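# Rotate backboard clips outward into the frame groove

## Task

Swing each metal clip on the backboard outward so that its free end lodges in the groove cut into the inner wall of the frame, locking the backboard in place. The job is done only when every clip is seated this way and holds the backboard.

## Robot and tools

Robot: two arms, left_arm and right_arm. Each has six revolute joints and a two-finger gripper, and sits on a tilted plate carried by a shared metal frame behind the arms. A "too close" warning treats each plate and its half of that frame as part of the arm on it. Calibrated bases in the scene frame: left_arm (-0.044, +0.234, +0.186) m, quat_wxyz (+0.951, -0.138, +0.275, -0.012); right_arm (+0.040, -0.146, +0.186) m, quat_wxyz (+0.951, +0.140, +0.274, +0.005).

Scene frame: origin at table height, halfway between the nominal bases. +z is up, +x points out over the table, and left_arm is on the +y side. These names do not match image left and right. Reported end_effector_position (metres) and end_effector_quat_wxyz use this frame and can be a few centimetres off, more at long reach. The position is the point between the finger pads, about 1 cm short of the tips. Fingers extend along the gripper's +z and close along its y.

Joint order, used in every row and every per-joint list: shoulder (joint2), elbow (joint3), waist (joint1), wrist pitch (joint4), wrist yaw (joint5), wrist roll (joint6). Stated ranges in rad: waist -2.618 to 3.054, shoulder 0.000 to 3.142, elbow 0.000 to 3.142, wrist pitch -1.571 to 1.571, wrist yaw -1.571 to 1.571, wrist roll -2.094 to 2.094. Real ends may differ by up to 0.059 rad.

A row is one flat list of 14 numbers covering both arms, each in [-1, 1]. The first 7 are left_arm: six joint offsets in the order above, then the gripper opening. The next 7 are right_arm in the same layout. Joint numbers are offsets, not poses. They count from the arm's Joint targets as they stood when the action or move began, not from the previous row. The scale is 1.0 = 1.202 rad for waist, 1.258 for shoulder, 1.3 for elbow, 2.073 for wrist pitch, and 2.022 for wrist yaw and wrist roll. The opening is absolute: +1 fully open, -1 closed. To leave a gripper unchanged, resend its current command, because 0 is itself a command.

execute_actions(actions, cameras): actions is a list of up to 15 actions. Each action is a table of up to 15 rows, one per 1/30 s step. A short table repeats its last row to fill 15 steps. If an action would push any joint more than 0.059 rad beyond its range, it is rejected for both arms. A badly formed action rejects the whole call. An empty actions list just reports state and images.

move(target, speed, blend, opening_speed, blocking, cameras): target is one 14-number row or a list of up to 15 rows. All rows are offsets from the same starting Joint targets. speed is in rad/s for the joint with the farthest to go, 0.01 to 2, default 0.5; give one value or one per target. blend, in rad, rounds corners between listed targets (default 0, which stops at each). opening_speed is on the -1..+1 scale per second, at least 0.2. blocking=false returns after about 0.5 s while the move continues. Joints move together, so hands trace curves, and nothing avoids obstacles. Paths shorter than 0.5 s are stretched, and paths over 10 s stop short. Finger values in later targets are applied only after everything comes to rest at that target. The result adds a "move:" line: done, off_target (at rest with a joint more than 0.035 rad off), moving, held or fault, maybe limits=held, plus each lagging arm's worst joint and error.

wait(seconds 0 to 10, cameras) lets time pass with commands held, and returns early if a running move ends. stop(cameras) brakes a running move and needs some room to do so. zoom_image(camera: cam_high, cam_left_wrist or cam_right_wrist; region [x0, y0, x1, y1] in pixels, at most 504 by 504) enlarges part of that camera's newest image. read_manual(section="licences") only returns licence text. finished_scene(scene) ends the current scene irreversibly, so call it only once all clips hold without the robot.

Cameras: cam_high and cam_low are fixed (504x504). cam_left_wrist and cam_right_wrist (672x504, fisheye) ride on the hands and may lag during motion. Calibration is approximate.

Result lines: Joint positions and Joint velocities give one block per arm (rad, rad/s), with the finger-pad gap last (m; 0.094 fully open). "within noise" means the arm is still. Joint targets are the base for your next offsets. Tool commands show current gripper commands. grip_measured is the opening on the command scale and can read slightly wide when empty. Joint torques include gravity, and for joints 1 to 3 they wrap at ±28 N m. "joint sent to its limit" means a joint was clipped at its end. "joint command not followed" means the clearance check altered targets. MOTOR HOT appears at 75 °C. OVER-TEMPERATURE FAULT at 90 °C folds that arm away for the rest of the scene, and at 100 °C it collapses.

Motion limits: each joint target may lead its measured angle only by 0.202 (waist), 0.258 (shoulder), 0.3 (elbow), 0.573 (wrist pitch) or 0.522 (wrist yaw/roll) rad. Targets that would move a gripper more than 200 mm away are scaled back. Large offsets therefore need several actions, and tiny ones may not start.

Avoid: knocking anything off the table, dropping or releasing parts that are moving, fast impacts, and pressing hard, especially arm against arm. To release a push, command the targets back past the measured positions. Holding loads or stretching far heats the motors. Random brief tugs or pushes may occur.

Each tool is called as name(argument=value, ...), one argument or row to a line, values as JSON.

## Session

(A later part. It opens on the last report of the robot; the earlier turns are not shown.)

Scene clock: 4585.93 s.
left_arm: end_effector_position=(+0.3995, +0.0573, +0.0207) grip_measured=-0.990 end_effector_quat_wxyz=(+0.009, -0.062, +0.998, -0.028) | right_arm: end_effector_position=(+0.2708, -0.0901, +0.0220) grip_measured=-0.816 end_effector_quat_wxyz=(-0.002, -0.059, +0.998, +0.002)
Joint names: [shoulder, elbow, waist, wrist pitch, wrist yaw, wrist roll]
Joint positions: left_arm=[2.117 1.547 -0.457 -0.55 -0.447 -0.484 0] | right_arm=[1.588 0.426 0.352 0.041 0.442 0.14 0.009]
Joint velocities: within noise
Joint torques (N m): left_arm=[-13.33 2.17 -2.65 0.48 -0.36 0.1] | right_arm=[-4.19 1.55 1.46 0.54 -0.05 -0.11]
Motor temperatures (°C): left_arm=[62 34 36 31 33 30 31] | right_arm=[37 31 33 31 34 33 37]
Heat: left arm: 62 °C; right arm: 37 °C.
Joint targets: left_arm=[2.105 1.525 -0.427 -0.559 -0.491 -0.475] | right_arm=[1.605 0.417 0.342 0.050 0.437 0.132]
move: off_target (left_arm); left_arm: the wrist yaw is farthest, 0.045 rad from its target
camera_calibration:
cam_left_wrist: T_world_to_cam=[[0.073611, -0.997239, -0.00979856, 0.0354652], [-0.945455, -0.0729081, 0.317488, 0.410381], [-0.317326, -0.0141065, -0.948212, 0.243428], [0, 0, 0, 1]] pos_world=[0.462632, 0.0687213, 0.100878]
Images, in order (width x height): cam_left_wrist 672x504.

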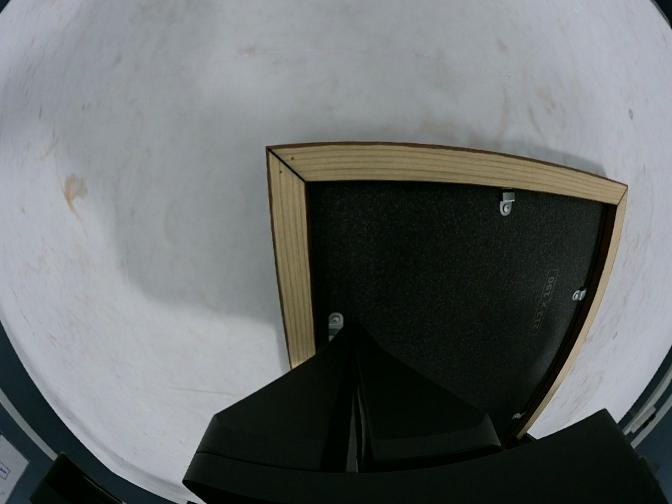

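move(
  target=[-0.002,-0.0,0.008,0.000,-0.020,0.002,-1,0,0,0,0,0,0,-1],
  speed=0.08,
  cameras=["cam_left_wrist"],
)

zoom_image(
  camera="cam_left_wrist",
  region=[270, 280, 400, 380],
)

Scene clock: 4596.00 s.
left_arm: end_effector_position=(+0.4021, +0.0631, +0.0205) grip_measured=-0.990 end_effector_quat_wxyz=(+0.012, -0.064, +0.998, -0.021) | right_arm: end_effector_position=(+0.2734, -0.0875, +0.0220) grip_measured=-0.816 end_effector_quat_wxyz=(+0.003, -0.057, +0.998, +0.008)
Joint names: [shoulder, elbow, waist, wrist pitch, wrist yaw, wrist roll]
Joint positions: left_arm=[2.113 1.547 -0.449 -0.551 -0.46 -0.479 0] | right_arm=[1.588 0.426 0.352 0.054 0.432 0.139 0.009]
Joint velocities: within noise
Joint torques (N m): left_arm=[-13.2 2.21 -2.39 0.48 -0.63 0.11] | right_arm=[-4.19 1.51 1.42 0.43 0.08 -0.11]
Motor temperatures (°C): left_arm=[64 34 36 31 33 30 31] | right_arm=[37 31 33 31 34 33 37]
Heat: left arm: 64 °C; right arm: 37 °C.
Joint targets: left_arm=[2.103 1.525 -0.417 -0.559 -0.532 -0.471] | right_arm=[1.605 0.417 0.342 0.050 0.437 0.132]
move: off_target (left_arm); left_arm: the wrist yaw is farthest, 0.071 rad from its target
camera_calibration:
cam_left_wrist: T_world_to_cam=[[0.0775079, -0.996696, -0.0242872, 0.0397351], [-0.946942, -0.0812165, 0.310974, 0.414559], [-0.311919, -0.00110444, -0.950108, 0.241196], [0, 0, 0, 1]] pos_world=[0.464718, 0.0735392, 0.10121]
Images, in order (width x height): cam_left_wrist 672x504.

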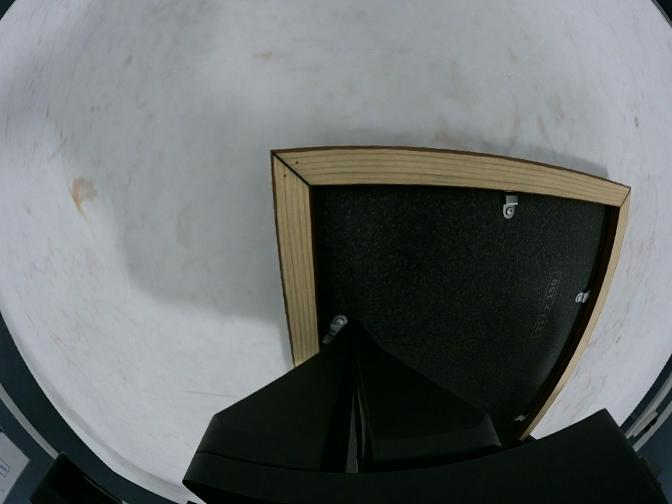

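Scaled by 3.877 from the camera's 672x504 image, which has a finer 960x720 frame.

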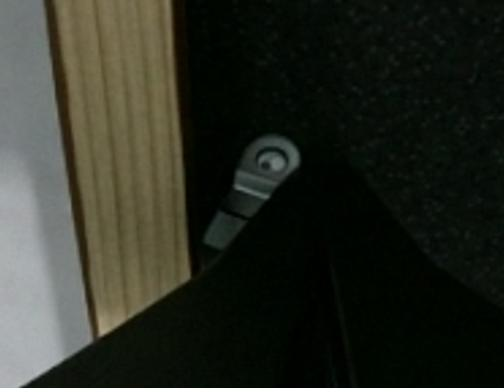

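move(
  target=[-0.015,-0.0277,0.006,0.0097,0.000,0.003,-1,0,0,0,0,0,0,-1],
  speed=0.08,
  cameras=["cam_left_wrist"],
)

zoom_image(
  camera="cam_left_wrist",
  region=[270, 280, 400, 380],
)

Scene clock: 4610.37 s.
left_arm: end_effector_position=(+0.3997, +0.0684, +0.0204) grip_measured=-0.990 end_effector_quat_wxyz=(+0.016, -0.066, +0.998, -0.020) | right_arm: end_effector_position=(+0.2740, -0.0847, +0.0221) grip_measured=-0.816 end_effector_quat_wxyz=(+0.004, -0.058, +0.998, +0.016)
Joint names: [shoulder, elbow, waist, wrist pitch, wrist yaw, wrist roll]
Joint positions: left_arm=[2.093 1.512 -0.443 -0.527 -0.462 -0.473 0] | right_arm=[1.588 0.426 0.352 0.06 0.418 0.134 0.009]
Joint velocities: within noise
Joint torques (N m): left_arm=[-13.01 2.02 -2.21 0.39 -0.61 0.12] | right_arm=[-4.15 1.4 1.29 0.4 0.18 -0.06]
Motor temperatures (°C): left_arm=[63 34 35 31 34 30 31] | right_arm=[37 31 33 31 34 33 37]
Heat: left arm: 63 °C; right arm: 37 °C.
Joint targets: left_arm=[2.083 1.489 -0.410 -0.539 -0.532 -0.465] | right_arm=[1.605 0.417 0.342 0.050 0.437 0.132]
move: off_target (left_arm); left_arm: the wrist yaw is farthest, 0.070 rad from its target
camera_calibration:
cam_left_wrist: T_world_to_cam=[[0.0813083, -0.996335, -0.0265754, 0.0437753], [-0.948595, -0.0855401, 0.304713, 0.413823], [-0.30587, 0.000433579, -0.952073, 0.237898], [0, 0, 0, 1]] pos_world=[0.461757, 0.0789101, 0.101563]
Images, in order (width x height): cam_left_wrist 672x504.

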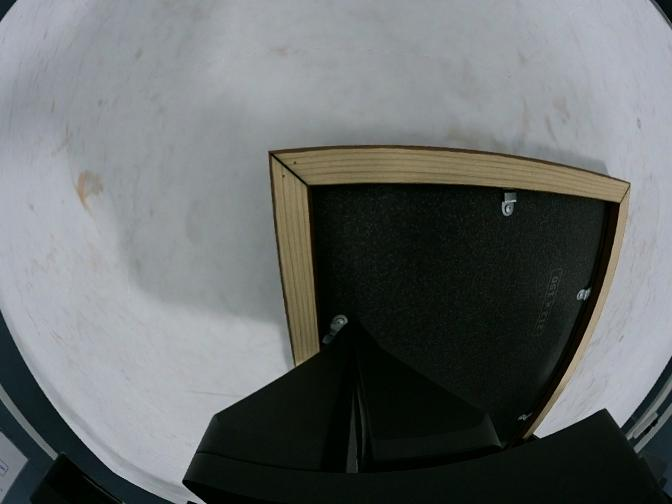

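Scaled by 3.877 from the camera's 672x504 image, which has a finer 960x720 frame.

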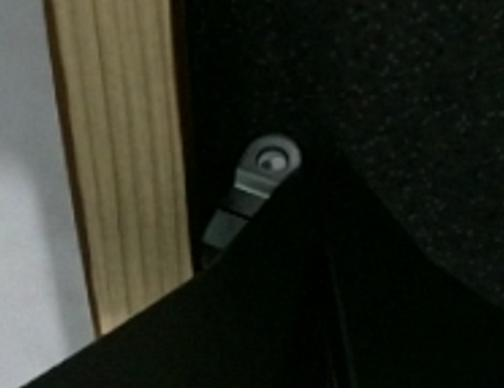

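move(
  target=[
    [0.0413,0.0492,-0.0582,-0.0198,0.0104,-0.0163,-1,0,0,0,0,0,0,-1],
    [0.0445,0.0285,-0.039,-0.0072,0.0193,-0.0064,-1,0,0,0,0,0,0,-1],
  ],
  speed=0.1,
  cameras=["cam_left_wrist","cam_right_wrist"],
)

zoom_image(
  camera="cam_left_wrist",
  region=[270, 280, 400, 380],
)

Scene clock: 4640.10 s.
left_arm: end_effector_position=(+0.3983, +0.0650, +0.0213) grip_measured=-0.990 end_effector_quat_wxyz=(+0.015, -0.060, +0.998, -0.007) | right_arm: end_effector_position=(+0.2742, -0.0864, +0.0219) grip_measured=-0.816 end_effector_quat_wxyz=(+0.004, -0.059, +0.998, +0.011)
Joint names: [shoulder, elbow, waist, wrist pitch, wrist yaw, wrist roll]
Joint positions: left_arm=[2.11 1.534 -0.459 -0.553 -0.491 -0.485 0] | right_arm=[1.588 0.426 0.352 0.06 0.428 0.132 0.009]
Joint velocities: within noise
Joint torques (N m): left_arm=[-9.43 3.43 -4.82 0.55 0 0.08] | right_arm=[-4.29 1.37 1.59 0.42 0.07 -0.02]
Motor temperatures (°C): left_arm=[69 34 35 31 34 30 31] | right_arm=[37 31 33 31 34 33 37]
Heat: left arm: 69 °C; right arm: 37 °C.
Joint targets: left_arm=[2.140 1.527 -0.457 -0.554 -0.493 -0.478] | right_arm=[1.604 0.417 0.342 0.050 0.437 0.132]
move: done
camera_calibration:
cam_left_wrist: T_world_to_cam=[[0.0703136, -0.996214, -0.0511204, 0.0453655], [-0.948489, -0.0826393, 0.305841, 0.411682], [-0.308908, 0.0269823, -0.950709, 0.237804], [0, 0, 0, 1]] pos_world=[0.460746, 0.0727984, 0.102492]
cam_right_wrist: T_world_to_cam=[[0.0618816, -0.992709, -0.103436, -0.0916063], [-0.940286, -0.0927386, 0.327508, 0.278852], [-0.334713, 0.0769927, -0.93917, 0.223317], [0, 0, 0, 1]] pos_world=[0.342617, -0.0822718, 0.108931]
Images, in order (width x height): cam_left_wrist 672x504, cam_right_wrist 672x504.

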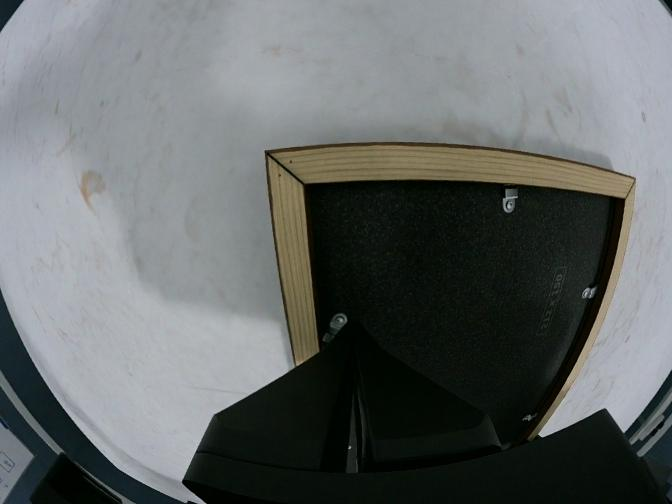

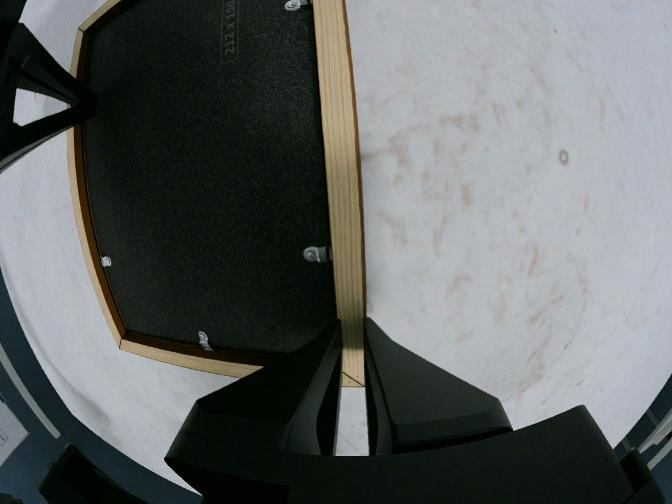

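Scaled by 3.877 from the camera's 672x504 image, which has a finer 960x720 frame.

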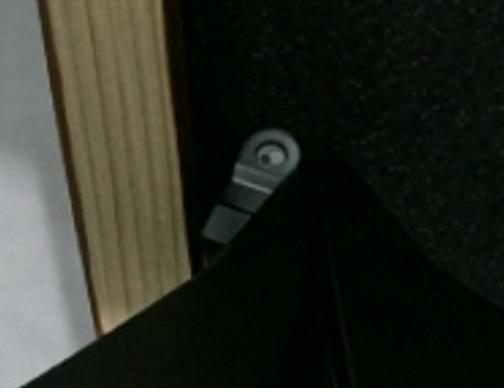

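move(
  target=[
    [-0.0361,-0.0254,-0.015,0.0116,-0.0012,-0.0109,-1,0,0,0,0,0,0,-1],
    [-0.0558,-0.0523,0.0245,0.0217,0.0005,0.0074,-1,0,0,0,0,0,0,-1],
  ],
  speed=0.1,
  cameras=["cam_left_wrist","cam_right_wrist"],
)

zoom_image(
  camera="cam_left_wrist",
  region=[270, 280, 400, 380],
)

Scene clock: 4683.57 s.
left_arm: end_effector_position=(+0.3937, +0.0678, +0.0205) grip_measured=-0.990 end_effector_quat_wxyz=(+0.017, -0.062, +0.998, -0.019) | right_arm: end_effector_position=(+0.2742, -0.0864, +0.0219) grip_measured=-0.816 end_effector_quat_wxyz=(+0.004, -0.059, +0.998, +0.011)
Joint names: [shoulder, elbow, waist, wrist pitch, wrist yaw, wrist roll]
Joint positions: left_arm=[2.081 1.478 -0.449 -0.506 -0.468 -0.472 0] | right_arm=[1.588 0.426 0.352 0.06 0.428 0.132 0.009]
Joint velocities: within noise
Joint torques (N m): left_arm=[-13.01 2.24 -3.06 0.55 -0.2 0.07] | right_arm=[-4.46 1.5 1.32 0.38 0.1 -0.02]
Motor temperatures (°C): left_arm=[65 34 36 31 34 30 31] | right_arm=[37 31 33 31 34 33 37]
Heat: left arm: 65 °C; right arm: 37 °C.
Joint targets: left_arm=[2.069 1.459 -0.427 -0.509 -0.492 -0.463] | right_arm=[1.604 0.417 0.342 0.050 0.437 0.132]
move: done
camera_calibration:
cam_left_wrist: T_world_to_cam=[[0.074046, -0.996847, -0.0285317, 0.0466053], [-0.950051, -0.0792103, 0.301875, 0.40826], [-0.303183, 0.00475395, -0.95292, 0.234832], [0, 0, 0, 1]] pos_world=[0.455614, 0.0776803, 0.101862]
cam_right_wrist: T_world_to_cam=[[0.0618816, -0.992709, -0.103436, -0.0916063], [-0.940286, -0.0927386, 0.327508, 0.278852], [-0.334713, 0.0769927, -0.93917, 0.223317], [0, 0, 0, 1]] pos_world=[0.342617, -0.0822718, 0.108931]
Images, in order (width x height): cam_left_wrist 672x504, cam_right_wrist 672x504.

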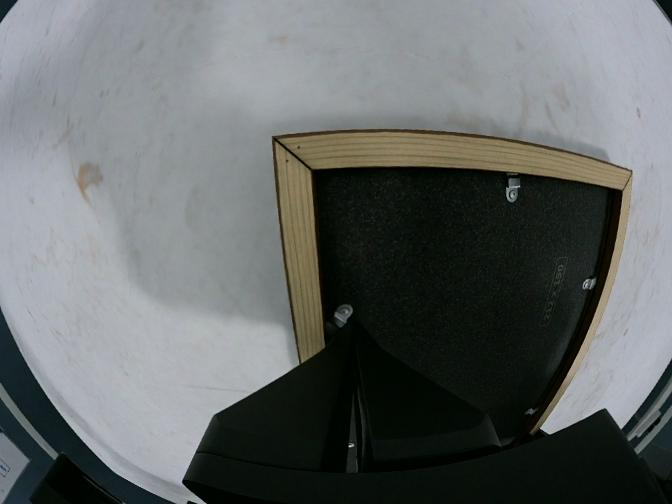

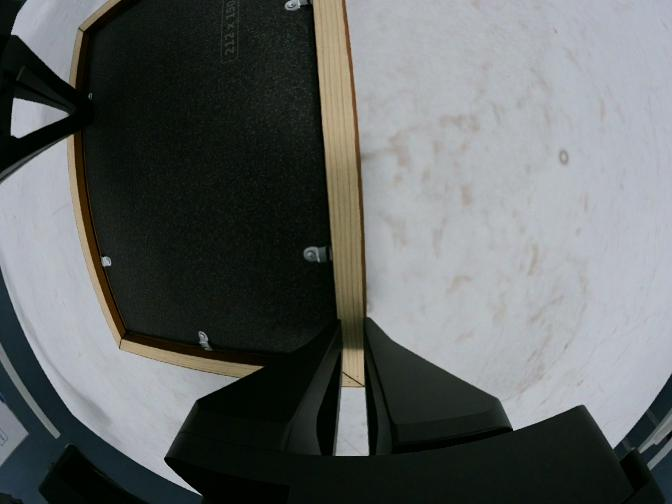

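Scaled by 3.877 from the camera's 672x504 image, which has a finer 960x720 frame.

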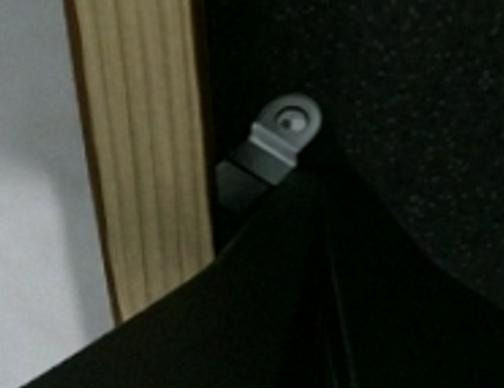

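move(
  target=[-0.01,-0.015,0.016,0.006,-0.004,0.003,-1,0,0,0,0,0,0,-1],
  speed=0.1,
  cameras=["cam_left_wrist","cam_right_wrist"],
)

zoom_image(
  camera="cam_left_wrist",
  region=[270, 280, 400, 380],
)

Scene clock: 4698.67 s.
left_arm: end_effector_position=(+0.3927, +0.0741, +0.0203) grip_measured=-0.990 end_effector_quat_wxyz=(+0.016, -0.065, +0.998, -0.019) | right_arm: end_effector_position=(+0.2742, -0.0864, +0.0219) grip_measured=-0.816 end_effector_quat_wxyz=(+0.004, -0.059, +0.998, +0.011)
Joint names: [shoulder, elbow, waist, wrist pitch, wrist yaw, wrist roll]
Joint positions: left_arm=[2.066 1.459 -0.437 -0.499 -0.46 -0.466 0] | right_arm=[1.588 0.426 0.352 0.06 0.428 0.132 0.009]
Joint velocities: within noise
Joint torques (N m): left_arm=[-12.68 2.17 -2.41 0.62 -0.35 0.09] | right_arm=[-4.29 1.46 1.54 0.42 0.07 0]
Motor temperatures (°C): left_arm=[67 34 35 31 34 30 31] | right_arm=[37 31 33 31 34 33 37]
Heat: left arm: 67 °C; right arm: 37 °C.
Joint targets: left_arm=[2.057 1.439 -0.408 -0.496 -0.500 -0.457] | right_arm=[1.604 0.417 0.342 0.050 0.437 0.132]
move: off_target (left_arm); left_arm: the wrist yaw is farthest, 0.040 rad from its target
camera_calibration:
cam_left_wrist: T_world_to_cam=[[0.0795214, -0.996453, -0.0275305, 0.0507119], [-0.948906, -0.0841298, 0.304136, 0.407751], [-0.305374, 0.00193853, -0.952231, 0.235361], [0, 0, 0, 1]] pos_world=[0.454758, 0.0843798, 0.101503]
cam_right_wrist: T_world_to_cam=[[0.0618816, -0.992709, -0.103436, -0.0916063], [-0.940286, -0.0927386, 0.327508, 0.278852], [-0.334713, 0.0769927, -0.93917, 0.223317], [0, 0, 0, 1]] pos_world=[0.342617, -0.0822718, 0.108931]
Images, in order (width x height): cam_left_wrist 672x504, cam_right_wrist 672x504.

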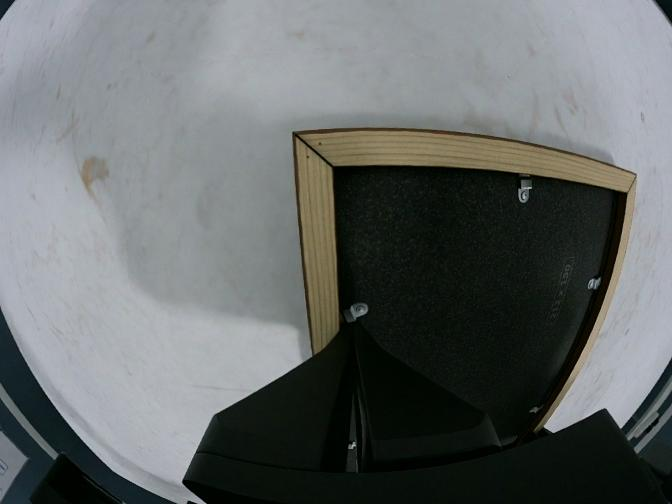

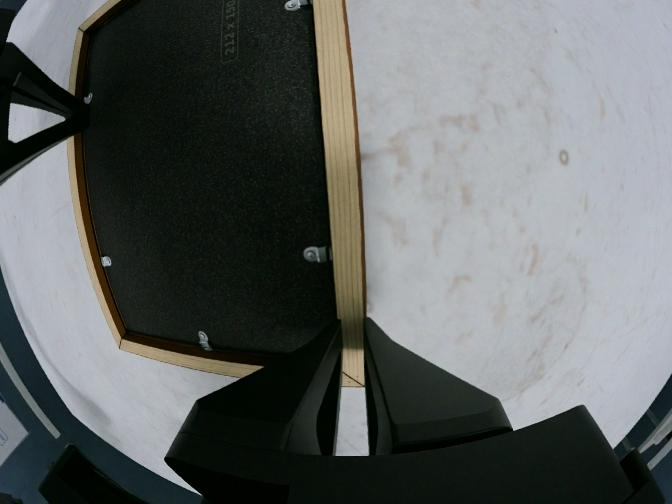

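Scaled by 3.877 from the camera's 672x504 image, which has a finer 960x720 frame.

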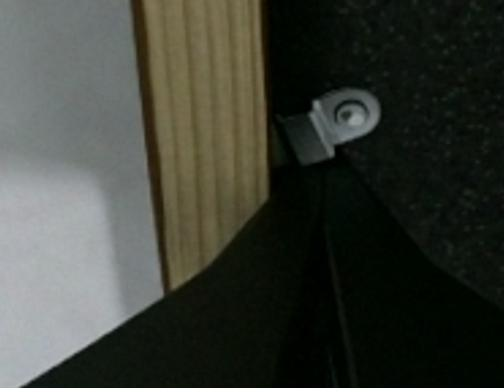

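move(
  target=[0.0215,0.0392,-0.0125,-0.0106,0.004,-0.0015,-1,0,0,0,0,0,0,-1],
  speed=0.1,
  cameras=["cam_left_wrist"],
)

zoom_image(
  camera="cam_left_wrist",
  region=[270, 280, 400, 380],
)

Scene clock: 4712.70 s.
left_arm: end_effector_position=(+0.3946, +0.0739, +0.0218) grip_measured=-0.990 end_effector_quat_wxyz=(+0.016, -0.065, +0.998, -0.020) | right_arm: end_effector_position=(+0.2741, -0.0860, +0.0219) grip_measured=-0.817 end_effector_quat_wxyz=(+0.004, -0.059, +0.998, +0.012)
Joint names: [shoulder, elbow, waist, wrist pitch, wrist yaw, wrist roll]
Joint positions: left_arm=[2.066 1.469 -0.436 -0.508 -0.458 -0.465 0] | right_arm=[1.588 0.426 0.352 0.06 0.425 0.132 0.009]
Joint velocities: within noise
Joint torques (N m): left_arm=[-10.25 6.08 -3.69 0.47 -0.28 0.08] | right_arm=[-4.3 1.46 1.33 0.43 0.11 0.02]
Motor temperatures (°C): left_arm=[68 34 35 31 34 30 31] | right_arm=[37 31 33 31 34 33 37]
Heat: left arm: 68 °C; right arm: 37 °C.
Joint targets: left_arm=[2.084 1.490 -0.423 -0.518 -0.492 -0.460] | right_arm=[1.604 0.417 0.342 0.050 0.437 0.132]
move: done
camera_calibration:
cam_left_wrist: T_world_to_cam=[[0.0796751, -0.996507, -0.0250234, 0.0503051], [-0.948793, -0.0835106, 0.304662, 0.408991], [-0.305687, -0.000531983, -0.952132, 0.23764], [0, 0, 0, 1]] pos_world=[0.456683, 0.0844109, 0.10292]
Images, in order (width x height): cam_left_wrist 672x504.

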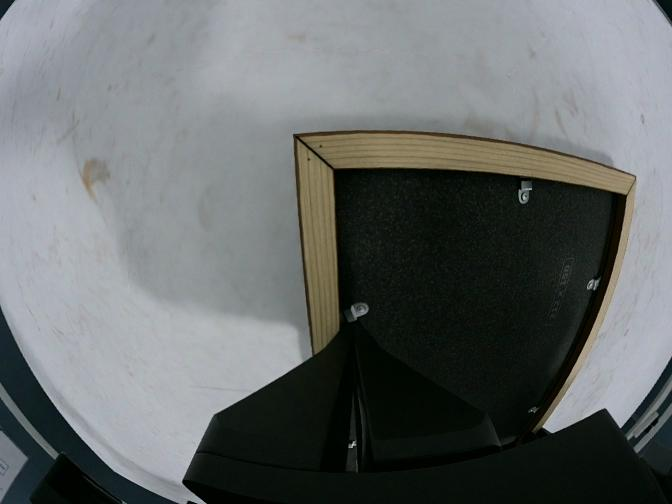

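Scaled by 3.877 from the camera's 672x504 image, which has a finer 960x720 frame.

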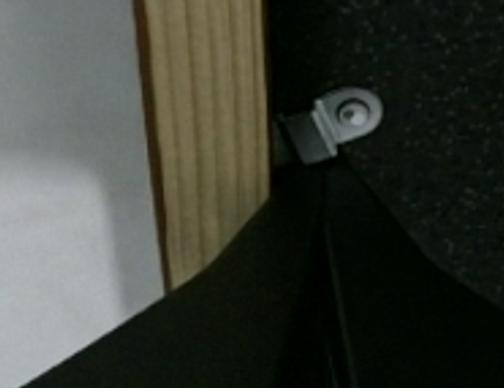

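move(
  target=[0.011,0.010,0.002,-0.002,0.000,0.001,-1,0,0,0,0,0,0,-1],
  speed=0.06,
  cameras=["cam_left_wrist"],
)

zoom_image(
  camera="cam_left_wrist",
  region=[270, 280, 400, 380],
)

Scene clock: 4718.97 s.
left_arm: end_effector_position=(+0.3946, +0.0738, +0.0215) grip_measured=-0.990 end_effector_quat_wxyz=(+0.012, -0.063, +0.998, -0.019) | right_arm: end_effector_position=(+0.2741, -0.0860, +0.0219) grip_measured=-0.817 end_effector_quat_wxyz=(+0.004, -0.059, +0.998, +0.012)
Joint names: [shoulder, elbow, waist, wrist pitch, wrist yaw, wrist roll]
Joint positions: left_arm=[2.073 1.482 -0.436 -0.524 -0.458 -0.465 0] | right_arm=[1.588 0.426 0.352 0.06 0.425 0.132 0.009]
Joint velocities: within noise
Joint torques (N m): left_arm=[-9.65 6.09 -3.52 0.58 -0.28 0.1] | right_arm=[-4.33 1.51 1.39 0.42 0.11 -0.03]
Motor temperatures (°C): left_arm=[67 35 35 31 34 30 31] | right_arm=[37 31 33 31 34 33 37]
Heat: left arm: 67 °C; right arm: 37 °C.
Joint targets: left_arm=[2.098 1.503 -0.421 -0.522 -0.492 -0.458] | right_arm=[1.604 0.417 0.342 0.050 0.437 0.132]
move: done
camera_calibration:
cam_left_wrist: T_world_to_cam=[[0.0750515, -0.99677, -0.028591, 0.0521067], [-0.946716, -0.0802296, 0.311915, 0.407787], [-0.313202, 0.00365785, -0.94968, 0.239991], [0, 0, 0, 1]] pos_world=[0.457313, 0.0837771, 0.102209]
Images, in order (width x height): cam_left_wrist 672x504.

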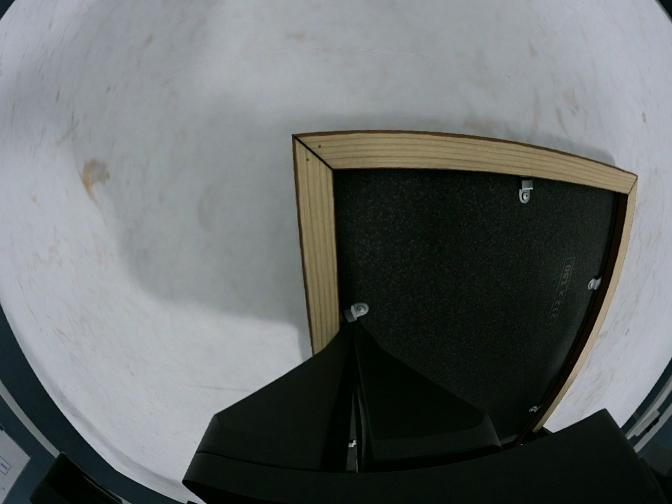

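Scaled by 3.877 from the camera's 672x504 image, which has a finer 960x720 frame.

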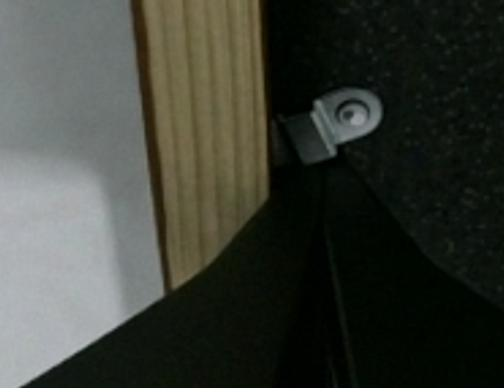

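move(
  target=[0.009,0.016,-0.010,-0.005,0.006,0.000,-1,0,0,0,0,0,0,-1],
  speed=0.06,
  cameras=["cam_left_wrist"],
)

zoom_image(
  camera="cam_left_wrist",
  region=[270, 280, 400, 380],
)

Scene clock: 4724.80 s.
left_arm: end_effector_position=(+0.3953, +0.0733, +0.0212) grip_measured=-0.990 end_effector_quat_wxyz=(+0.008, -0.060, +0.998, -0.017) | right_arm: end_effector_position=(+0.2741, -0.0860, +0.0219) grip_measured=-0.817 end_effector_quat_wxyz=(+0.004, -0.059, +0.998, +0.012)
Joint names: [shoulder, elbow, waist, wrist pitch, wrist yaw, wrist roll]
Joint positions: left_arm=[2.082 1.502 -0.436 -0.544 -0.458 -0.465 0] | right_arm=[1.588 0.426 0.352 0.06 0.425 0.132 0.009]
Joint velocities: within noise
Joint torques (N m): left_arm=[-9.63 6.2 -4.53 0.67 -0.16 0.1] | right_arm=[-4.23 1.54 1.35 0.41 0.06 0.01]
Motor temperatures (°C): left_arm=[65 35 35 31 34 30 31] | right_arm=[37 31 33 31 34 33 37]
Heat: left arm: 65 °C; right arm: 37 °C.
Joint targets: left_arm=[2.109 1.524 -0.433 -0.533 -0.480 -0.458] | right_arm=[1.604 0.417 0.342 0.050 0.437 0.132]
move: done
camera_calibration:
cam_left_wrist: T_world_to_cam=[[0.0698385, -0.997027, -0.0325441, 0.0537525], [-0.944306, -0.0765917, 0.320031, 0.407155], [-0.321572, 0.00838108, -0.946848, 0.242823], [0, 0, 0, 1]] pos_world=[0.45881, 0.0827424, 0.101363]
Images, in order (width x height): cam_left_wrist 672x504.

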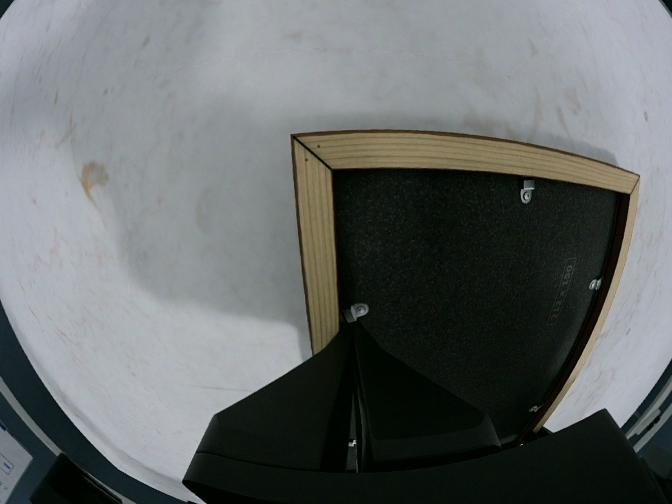

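Scaled by 3.877 from the camera's 672x504 image, which has a finer 960x720 frame.

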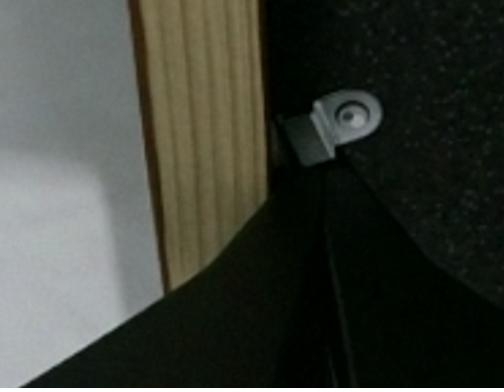

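move(
  target=[
    [-0.0628,0.0046,-0.0408,-0.0468,-0.0158,-0.0193,-1,0,0,0,0,0,0,-1],
    [0.0056,0.1062,-0.0391,-0.0984,-0.005,0.7354,-0.6,0,0,0,0,0,0,-1],
  ],
  speed=[0.15,0.8],
  cameras=["cam_left_wrist","cam_right_wrist"],
)

zoom_image(
  camera="cam_left_wrist",
  region=[290, 260, 420, 360],
)

Scene clock: 4777.77 s.
left_arm: end_effector_position=(+0.4114, +0.0734, +0.0483) grip_measured=-0.603 end_effector_quat_wxyz=(+0.000, +0.647, +0.763, +0.002) | right_arm: end_effector_position=(+0.2741, -0.0860, +0.0219) grip_measured=-0.817 end_effector_quat_wxyz=(+0.004, -0.059, +0.998, +0.012)
Joint names: [shoulder, elbow, waist, wrist pitch, wrist yaw, wrist roll]
Joint positions: left_arm=[2.09 1.643 -0.465 -0.72 -0.497 1.02 0.019] | right_arm=[1.588 0.426 0.352 0.06 0.425 0.132 0.009]
Joint velocities: within noise
Joint torques (N m): left_arm=[-10.09 6.28 -6.28 0.32 0.1 0.11] | right_arm=[-4.34 1.44 1.43 0.4 0.1 -0.03]
Motor temperatures (°C): left_arm=[64 37 36 31 34 30 31] | right_arm=[36 31 32 31 34 33 37]
Heat: left arm: 64 °C; right arm: 37 °C.
Joint targets: left_arm=[2.116 1.662 -0.480 -0.737 -0.490 1.029] | right_arm=[1.604 0.417 0.342 0.050 0.437 0.132]
move: done
camera_calibration:
cam_left_wrist: T_world_to_cam=[[-0.991279, -0.111838, -0.0697055, 0.426977], [-0.128862, 0.933349, 0.335044, 0.00336065], [0.0275889, 0.341105, -0.93962, 0.105273], [0, 0, 0, 1]] pos_world=[0.420781, 0.00870618, 0.127554]
cam_right_wrist: T_world_to_cam=[[0.0618462, -0.992436, -0.106044, -0.0910499], [-0.940066, -0.0936184, 0.327889, 0.278636], [-0.335337, 0.0794101, -0.938746, 0.223621], [0, 0, 0, 1]] pos_world=[0.342556, -0.0820335, 0.108906]
Images, in order (width x height): cam_left_wrist 672x504, cam_right_wrist 672x504.

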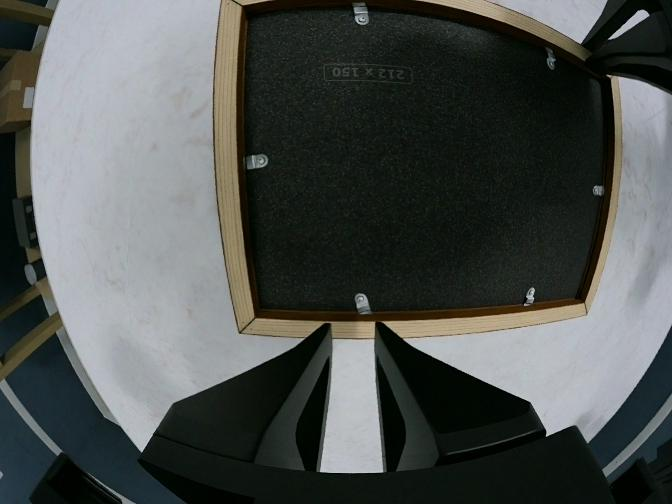

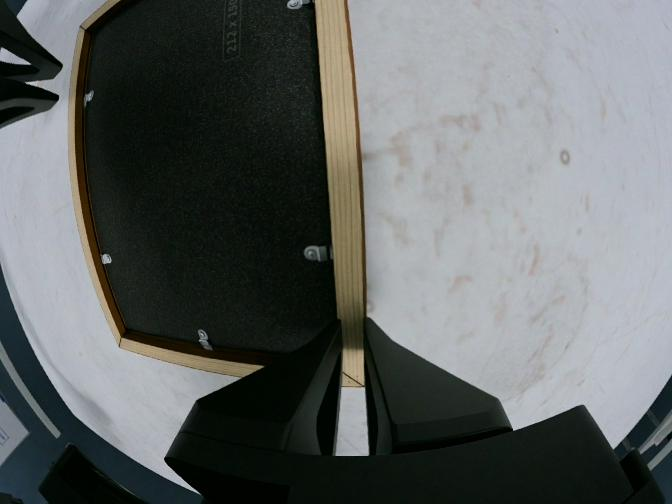

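Scaled by 3.877 from the camera's 672x504 image, which has a finer 960x720 frame.

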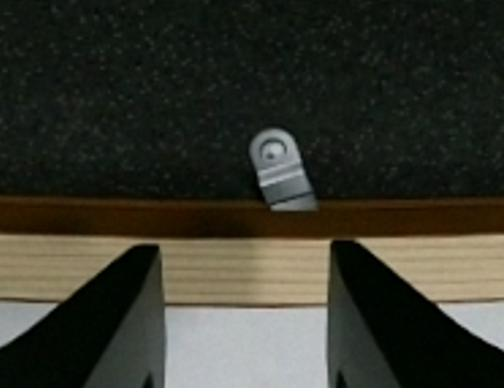

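move(
  target=[0.0342,0,0.0283,0.0371,0.0035,0.0094,-0.6,0,0,0,0,0,0,-1],
  speed=0.15,
  cameras=["cam_left_wrist"],
)

zoom_image(
  camera="cam_left_wrist",
  region=[290, 260, 420, 360],
)

Scene clock: 4826.37 s.
left_arm: end_effector_position=(+0.4107, +0.0711, +0.0291) grip_measured=-0.603 end_effector_quat_wxyz=(-0.001, +0.648, +0.761, +0.003) | right_arm: end_effector_position=(+0.2741, -0.0860, +0.0219) grip_measured=-0.817 end_effector_quat_wxyz=(+0.004, -0.059, +0.998, +0.012)
Joint names: [shoulder, elbow, waist, wrist pitch, wrist yaw, wrist roll]
Joint positions: left_arm=[2.134 1.643 -0.449 -0.671 -0.494 1.039 0.019] | right_arm=[1.588 0.426 0.352 0.06 0.425 0.132 0.009]
Joint velocities: within noise
Joint torques (N m): left_arm=[-10.3 6.12 -4.78 0.58 0.12 0.1] | right_arm=[-4.22 1.51 1.24 0.42 0.12 -0.02]
Motor temperatures (°C): left_arm=[60 37 37 31 33 30 31] | right_arm=[36 31 32 31 34 33 37]
Heat: left arm: 60 °C; right arm: 37 °C.
Joint targets: left_arm=[2.159 1.662 -0.446 -0.660 -0.483 1.048] | right_arm=[1.604 0.417 0.342 0.050 0.437 0.132]
move: done
camera_calibration:
cam_left_wrist: T_world_to_cam=[[-0.991799, -0.107654, -0.0688854, 0.424525], [-0.124738, 0.932752, 0.338251, 0.0100825], [0.0278388, 0.34407, -0.938531, 0.0876556], [0, 0, 0, 1]] pos_world=[0.419861, 0.0061379, 0.108101]
Images, in order (width x height): cam_left_wrist 672x504.

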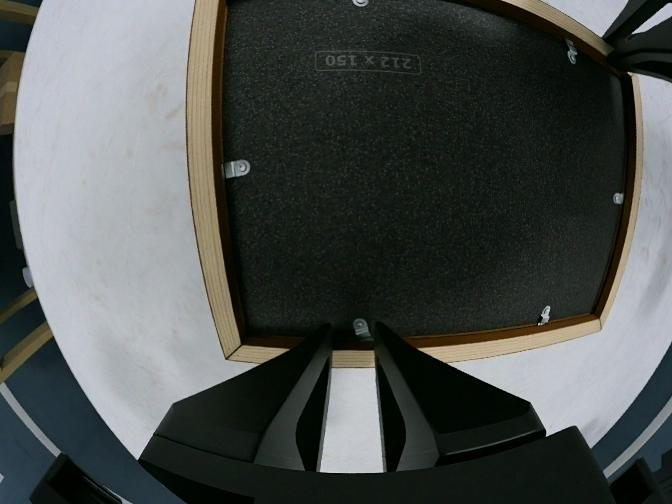

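Scaled by 3.877 from the camera's 672x504 image, which has a finer 960x720 frame.

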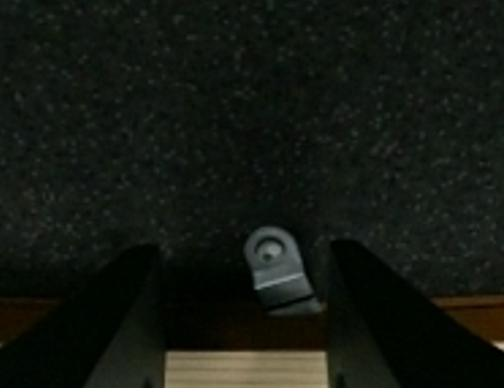

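move(
  target=[0.0167,0.0008,-0.0043,0.0106,0.002,0.0045,-0.6,0,0,0,0,0,0,-1],
  speed=0.08,
  cameras=["cam_left_wrist"],
)

zoom_image(
  camera="cam_left_wrist",
  region=[290, 280, 420, 380],
)

Scene clock: 4850.53 s.
left_arm: end_effector_position=(+0.4093, +0.0673, +0.0219) grip_measured=-0.603 end_effector_quat_wxyz=(+0.000, +0.652, +0.759, +0.002) | right_arm: end_effector_position=(+0.2741, -0.0860, +0.0219) grip_measured=-0.817 end_effector_quat_wxyz=(+0.004, -0.059, +0.998, +0.012)
Joint names: [shoulder, elbow, waist, wrist pitch, wrist yaw, wrist roll]
Joint positions: left_arm=[2.153 1.643 -0.449 -0.651 -0.492 1.048 0.019] | right_arm=[1.588 0.426 0.352 0.06 0.425 0.132 0.009]
Joint velocities: within noise
Joint torques (N m): left_arm=[-10.17 6.15 -5.27 0.61 0.15 0.11] | right_arm=[-4.23 1.37 1.37 0.38 0.12 -0.01]
Motor temperatures (°C): left_arm=[61 37 36 31 33 30 30] | right_arm=[36 31 32 31 34 33 37]
Heat: left arm: 61 °C; right arm: 37 °C.
Joint targets: left_arm=[2.180 1.663 -0.451 -0.638 -0.479 1.057] | right_arm=[1.604 0.417 0.342 0.050 0.437 0.132]
move: done
camera_calibration:
cam_left_wrist: T_world_to_cam=[[-0.992629, -0.0996025, -0.0690463, 0.422014], [-0.117165, 0.934346, 0.336557, 0.012729], [0.0309912, 0.342166, -0.939128, 0.0811291], [0, 0, 0, 1]] pos_world=[0.417881, 0.00238075, 0.101045]
Images, in order (width x height): cam_left_wrist 672x504.

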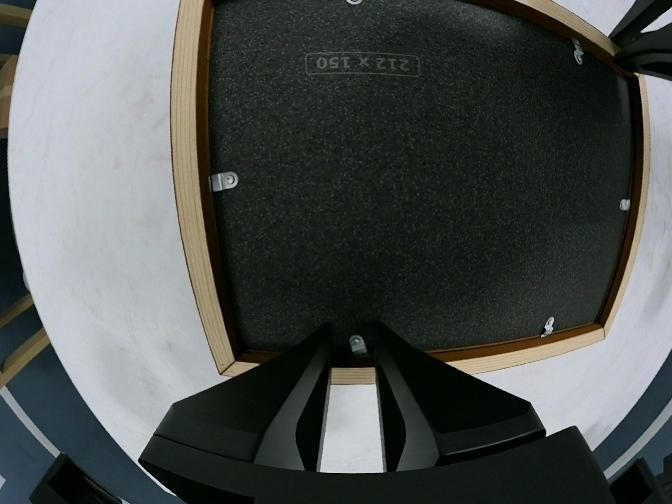

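Scaled by 3.877 from the camera's 672x504 image, which has a finer 960x720 frame.

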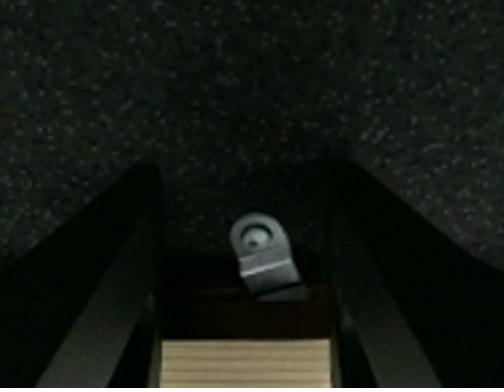

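move(
  target=[0.003,-0.029,-0.0125,0.002,-0.004,0,-0.6,0,0,0,0,0,0,-1],
  speed=0.08,
  cameras=["cam_left_wrist"],
)

zoom_image(
  camera="cam_left_wrist",
  region=[290, 280, 420, 380],
)

Scene clock: 4876.63 s.
left_arm: end_effector_position=(+0.4101, +0.0670, +0.0219) grip_measured=-0.603 end_effector_quat_wxyz=(+0.001, +0.651, +0.759, +0.003) | right_arm: end_effector_position=(+0.2741, -0.0860, +0.0219) grip_measured=-0.817 end_effector_quat_wxyz=(+0.004, -0.059, +0.998, +0.012)
Joint names: [shoulder, elbow, waist, wrist pitch, wrist yaw, wrist roll]
Joint positions: left_arm=[2.153 1.643 -0.449 -0.647 -0.492 1.048 0.019] | right_arm=[1.588 0.426 0.352 0.06 0.425 0.132 0.009]
Joint velocities: within noise
Joint torques (N m): left_arm=[-9.85 2.61 -6.54 0.62 0.07 0.11] | right_arm=[-4.29 1.58 1.4 0.41 0.11 0.01]
Motor temperatures (°C): left_arm=[62 37 36 31 33 30 30] | right_arm=[36 31 32 31 34 33 37]
Heat: left arm: 62 °C; right arm: 37 °C.
Joint targets: left_arm=[2.184 1.625 -0.466 -0.634 -0.487 1.057] | right_arm=[1.604 0.417 0.342 0.050 0.437 0.132]
move: done
camera_calibration:
cam_left_wrist: T_world_to_cam=[[-0.992305, -0.100706, -0.072037, 0.422792], [-0.119176, 0.934635, 0.335044, 0.013956], [0.0335873, 0.341051, -0.939445, 0.0802302], [0, 0, 0, 1]] pos_world=[0.418507, 0.0021715, 0.101153]
Images, in order (width x height): cam_left_wrist 672x504.

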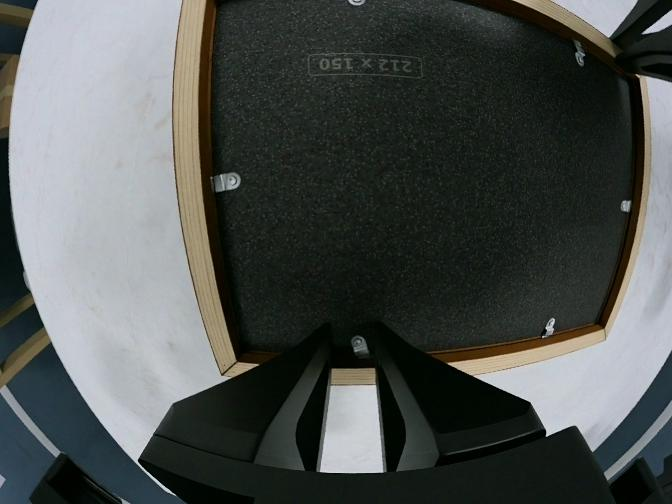

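Scaled by 3.877 from the camera's 672x504 image, which has a finer 960x720 frame.

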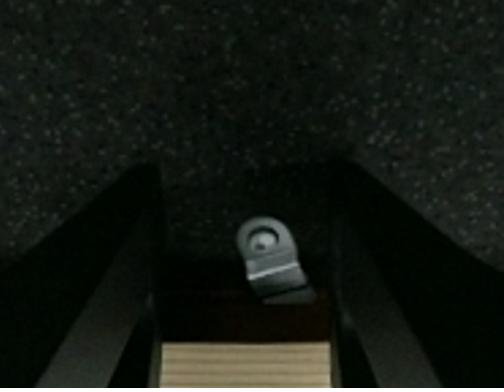

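move(
  target=[0.001,-0.006,-0.0067,-0.002,-0.002,0,-0.6,0,0,0,0,0,0,-1],
  speed=0.08,
  cameras=["cam_left_wrist"],
)

zoom_image(
  camera="cam_left_wrist",
  region=[290, 280, 420, 380],
)

Scene clock: 4885.03 s.
left_arm: end_effector_position=(+0.4065, +0.0641, +0.0218) grip_measured=-0.603 end_effector_quat_wxyz=(+0.001, +0.654, +0.756, +0.001) | right_arm: end_effector_position=(+0.2741, -0.0860, +0.0219) grip_measured=-0.817 end_effector_quat_wxyz=(+0.004, -0.059, +0.998, +0.012)
Joint names: [shoulder, elbow, waist, wrist pitch, wrist yaw, wrist roll]
Joint positions: left_arm=[2.153 1.634 -0.456 -0.643 -0.492 1.048 0.019] | right_arm=[1.588 0.426 0.352 0.06 0.425 0.132 0.009]
Joint velocities: within noise
Joint torques (N m): left_arm=[-9.69 2.71 -6.68 0.54 0.04 0.11] | right_arm=[-4.22 1.47 1.54 0.39 0.09 -0.06]
Motor temperatures (°C): left_arm=[62 36 37 31 33 30 30] | right_arm=[36 31 32 31 34 33 37]
Heat: left arm: 62 °C; right arm: 37 °C.
Joint targets: left_arm=[2.185 1.618 -0.474 -0.638 -0.491 1.057] | right_arm=[1.604 0.417 0.342 0.050 0.437 0.132]
move: done
camera_calibration:
cam_left_wrist: T_world_to_cam=[[-0.99331, -0.0926354, -0.0689472, 0.418816], [-0.110472, 0.936173, 0.333732, 0.0126834], [0.0336311, 0.339116, -0.940143, 0.0812834], [0, 0, 0, 1]] pos_world=[0.414682, -0.000641045, 0.101061]
Images, in order (width x height): cam_left_wrist 672x504.

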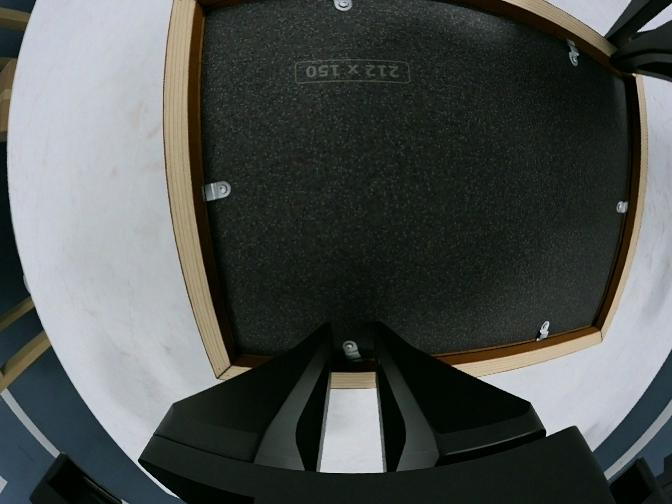

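Scaled by 3.877 from the camera's 672x504 image, which has a finer 960x720 frame.

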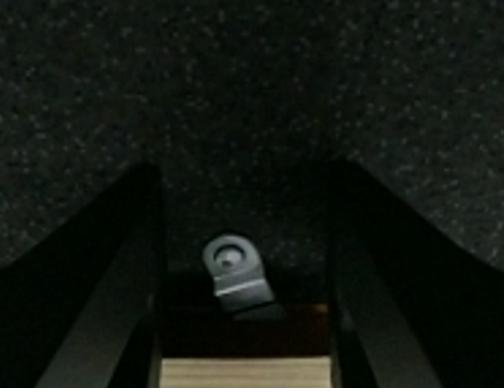

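move(
  target=[0,0,0,0,0,0,-1,0,0,0,0,0,0,-1],
  opening_speed=0.25,
  cameras=["cam_left_wrist"],
)

zoom_image(
  camera="cam_left_wrist",
  region=[290, 280, 420, 380],
)

Scene clock: 4892.33 s.
left_arm: end_effector_position=(+0.4069, +0.0636, +0.0219) grip_measured=-0.989 end_effector_quat_wxyz=(+0.002, +0.654, +0.756, +0.001) | right_arm: end_effector_position=(+0.2741, -0.0860, +0.0219) grip_measured=-0.817 end_effector_quat_wxyz=(+0.004, -0.059, +0.998, +0.012)
Joint names: [shoulder, elbow, waist, wrist pitch, wrist yaw, wrist roll]
Joint positions: left_arm=[2.153 1.634 -0.457 -0.641 -0.493 1.048 0] | right_arm=[1.588 0.426 0.352 0.06 0.425 0.132 0.009]
Joint velocities: within noise
Joint torques (N m): left_arm=[-9.66 2.73 -6.61 0.53 0.04 0.11] | right_arm=[-4.37 1.54 1.4 0.39 0.1 -0.02]
Motor temperatures (°C): left_arm=[62 36 37 31 33 30 30] | right_arm=[36 31 32 31 34 33 37]
Heat: left arm: 62 °C; right arm: 37 °C.
Joint targets: left_arm=[2.185 1.618 -0.474 -0.638 -0.491 1.057] | right_arm=[1.604 0.417 0.342 0.050 0.437 0.132]
move: done
camera_calibration:
cam_left_wrist: T_world_to_cam=[[-0.993151, -0.0929621, -0.0707707, 0.419135], [-0.111368, 0.936365, 0.332893, 0.0134545], [0.0353208, 0.338495, -0.940305, 0.0809249], [0, 0, 0, 1]] pos_world=[0.414905, -0.00102725, 0.101278]
Images, in order (width x height): cam_left_wrist 672x504.

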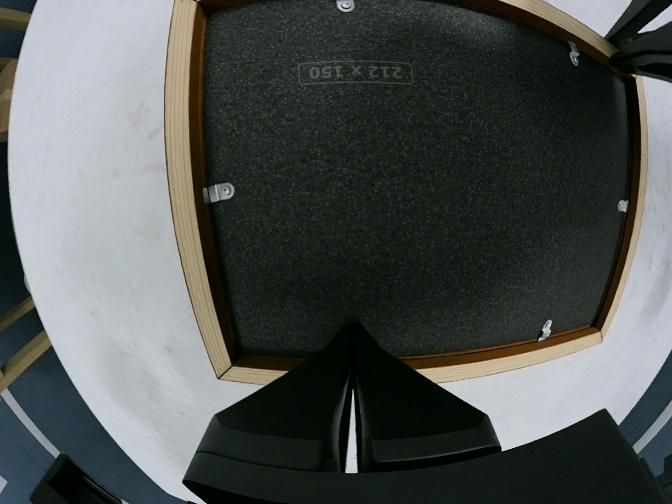

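Scaled by 3.877 from the camera's 672x504 image, which has a finer 960x720 frame.

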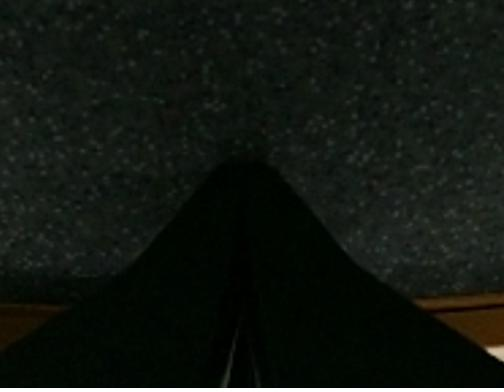

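move(
  target=[0,0,0,0,0,0,-0.6,0,0,0,0,0,0,-1],
  opening_speed=0.4,
  cameras=["cam_left_wrist"],
)

zoom_image(
  camera="cam_left_wrist",
  region=[290, 280, 420, 380],
)

Scene clock: 4900.23 s.
left_arm: end_effector_position=(+0.4065, +0.0632, +0.0216) grip_measured=-0.603 end_effector_quat_wxyz=(+0.001, +0.655, +0.756, +0.001) | right_arm: end_effector_position=(+0.2741, -0.0860, +0.0219) grip_measured=-0.817 end_effector_quat_wxyz=(+0.004, -0.059, +0.998, +0.012)
Joint names: [shoulder, elbow, waist, wrist pitch, wrist yaw, wrist roll]
Joint positions: left_arm=[2.155 1.634 -0.458 -0.641 -0.493 1.049 0.019] | right_arm=[1.588 0.426 0.352 0.06 0.425 0.132 0.009]
Joint velocities: within noise
Joint torques (N m): left_arm=[-9.77 2.74 -6.53 0.54 0.05 0.11] | right_arm=[-4.34 1.31 1.61 0.44 0.1 -0.01]
Motor temperatures (°C): left_arm=[62 35 37 31 33 30 30] | right_arm=[36 31 32 31 34 33 37]
Heat: left arm: 62 °C; right arm: 37 °C.
Joint targets: left_arm=[2.185 1.618 -0.474 -0.638 -0.491 1.057] | right_arm=[1.604 0.417 0.342 0.050 0.437 0.132]
move: done
camera_calibration:
cam_left_wrist: T_world_to_cam=[[-0.993345, -0.0914348, -0.0700317, 0.41863], [-0.10968, 0.936544, 0.332951, 0.0132193], [0.0351444, 0.338416, -0.94034, 0.0809213], [0, 0, 0, 1]] pos_world=[0.41445, -0.00148813, 0.10101]
Images, in order (width x height): cam_left_wrist 672x504.

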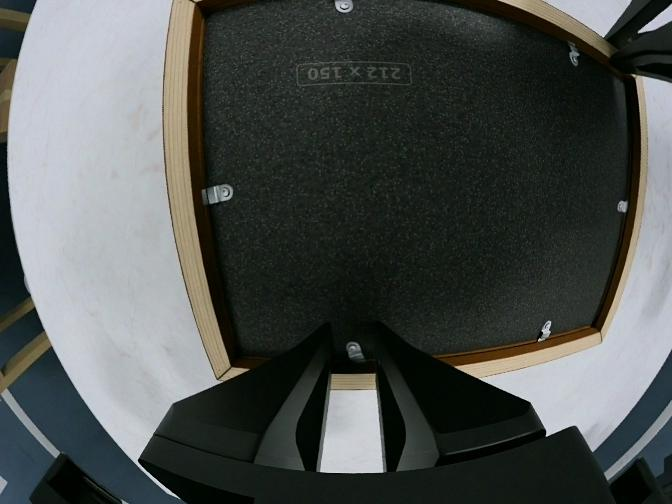

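Scaled by 3.877 from the camera's 672x504 image, which has a finer 960x720 frame.

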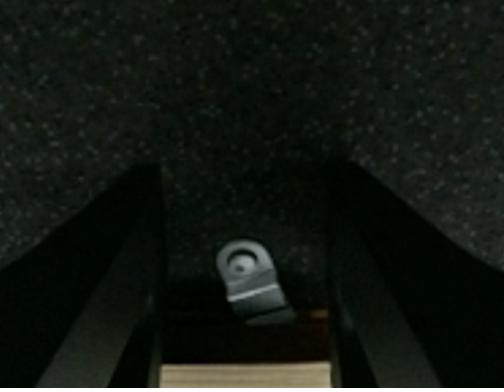

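move(
  target=[0.0065,0.0,0.0015,0.001,0,0,-0.6,0,0,0,0,0,0,-1],
  speed=0.08,
  cameras=[],
)

Scene clock: 4906.27 s.
left_arm: end_effector_position=(+0.4063, +0.0631, +0.0214) grip_measured=-0.603 end_effector_quat_wxyz=(+0.001, +0.655, +0.756, +0.001) | right_arm: end_effector_position=(+0.2741, -0.0860, +0.0219) grip_measured=-0.817 end_effector_quat_wxyz=(+0.004, -0.059, +0.998, +0.012)
Joint names: [shoulder, elbow, waist, wrist pitch, wrist yaw, wrist roll]
Joint positions: left_arm=[2.155 1.634 -0.458 -0.641 -0.493 1.049 0.019] | right_arm=[1.588 0.426 0.352 0.06 0.425 0.132 0.009]
Joint velocities: within noise
Joint torques (N m): left_arm=[-9.1 2.73 -6.38 0.55 0.04 0.1] | right_arm=[-4.15 1.44 1.55 0.4 0.11 0.01]
Motor temperatures (°C): left_arm=[62 35 37 31 33 30 30] | right_arm=[36 31 32 31 34 33 37]
Heat: left arm: 62 °C; right arm: 37 °C.
Joint targets: left_arm=[2.193 1.618 -0.472 -0.636 -0.491 1.057] | right_arm=[1.604 0.417 0.342 0.050 0.437 0.132]
move: off_target (left_arm); left_arm: the shoulder is farthest, 0.038 rad from its target
No camera images: "cameras" was empty.


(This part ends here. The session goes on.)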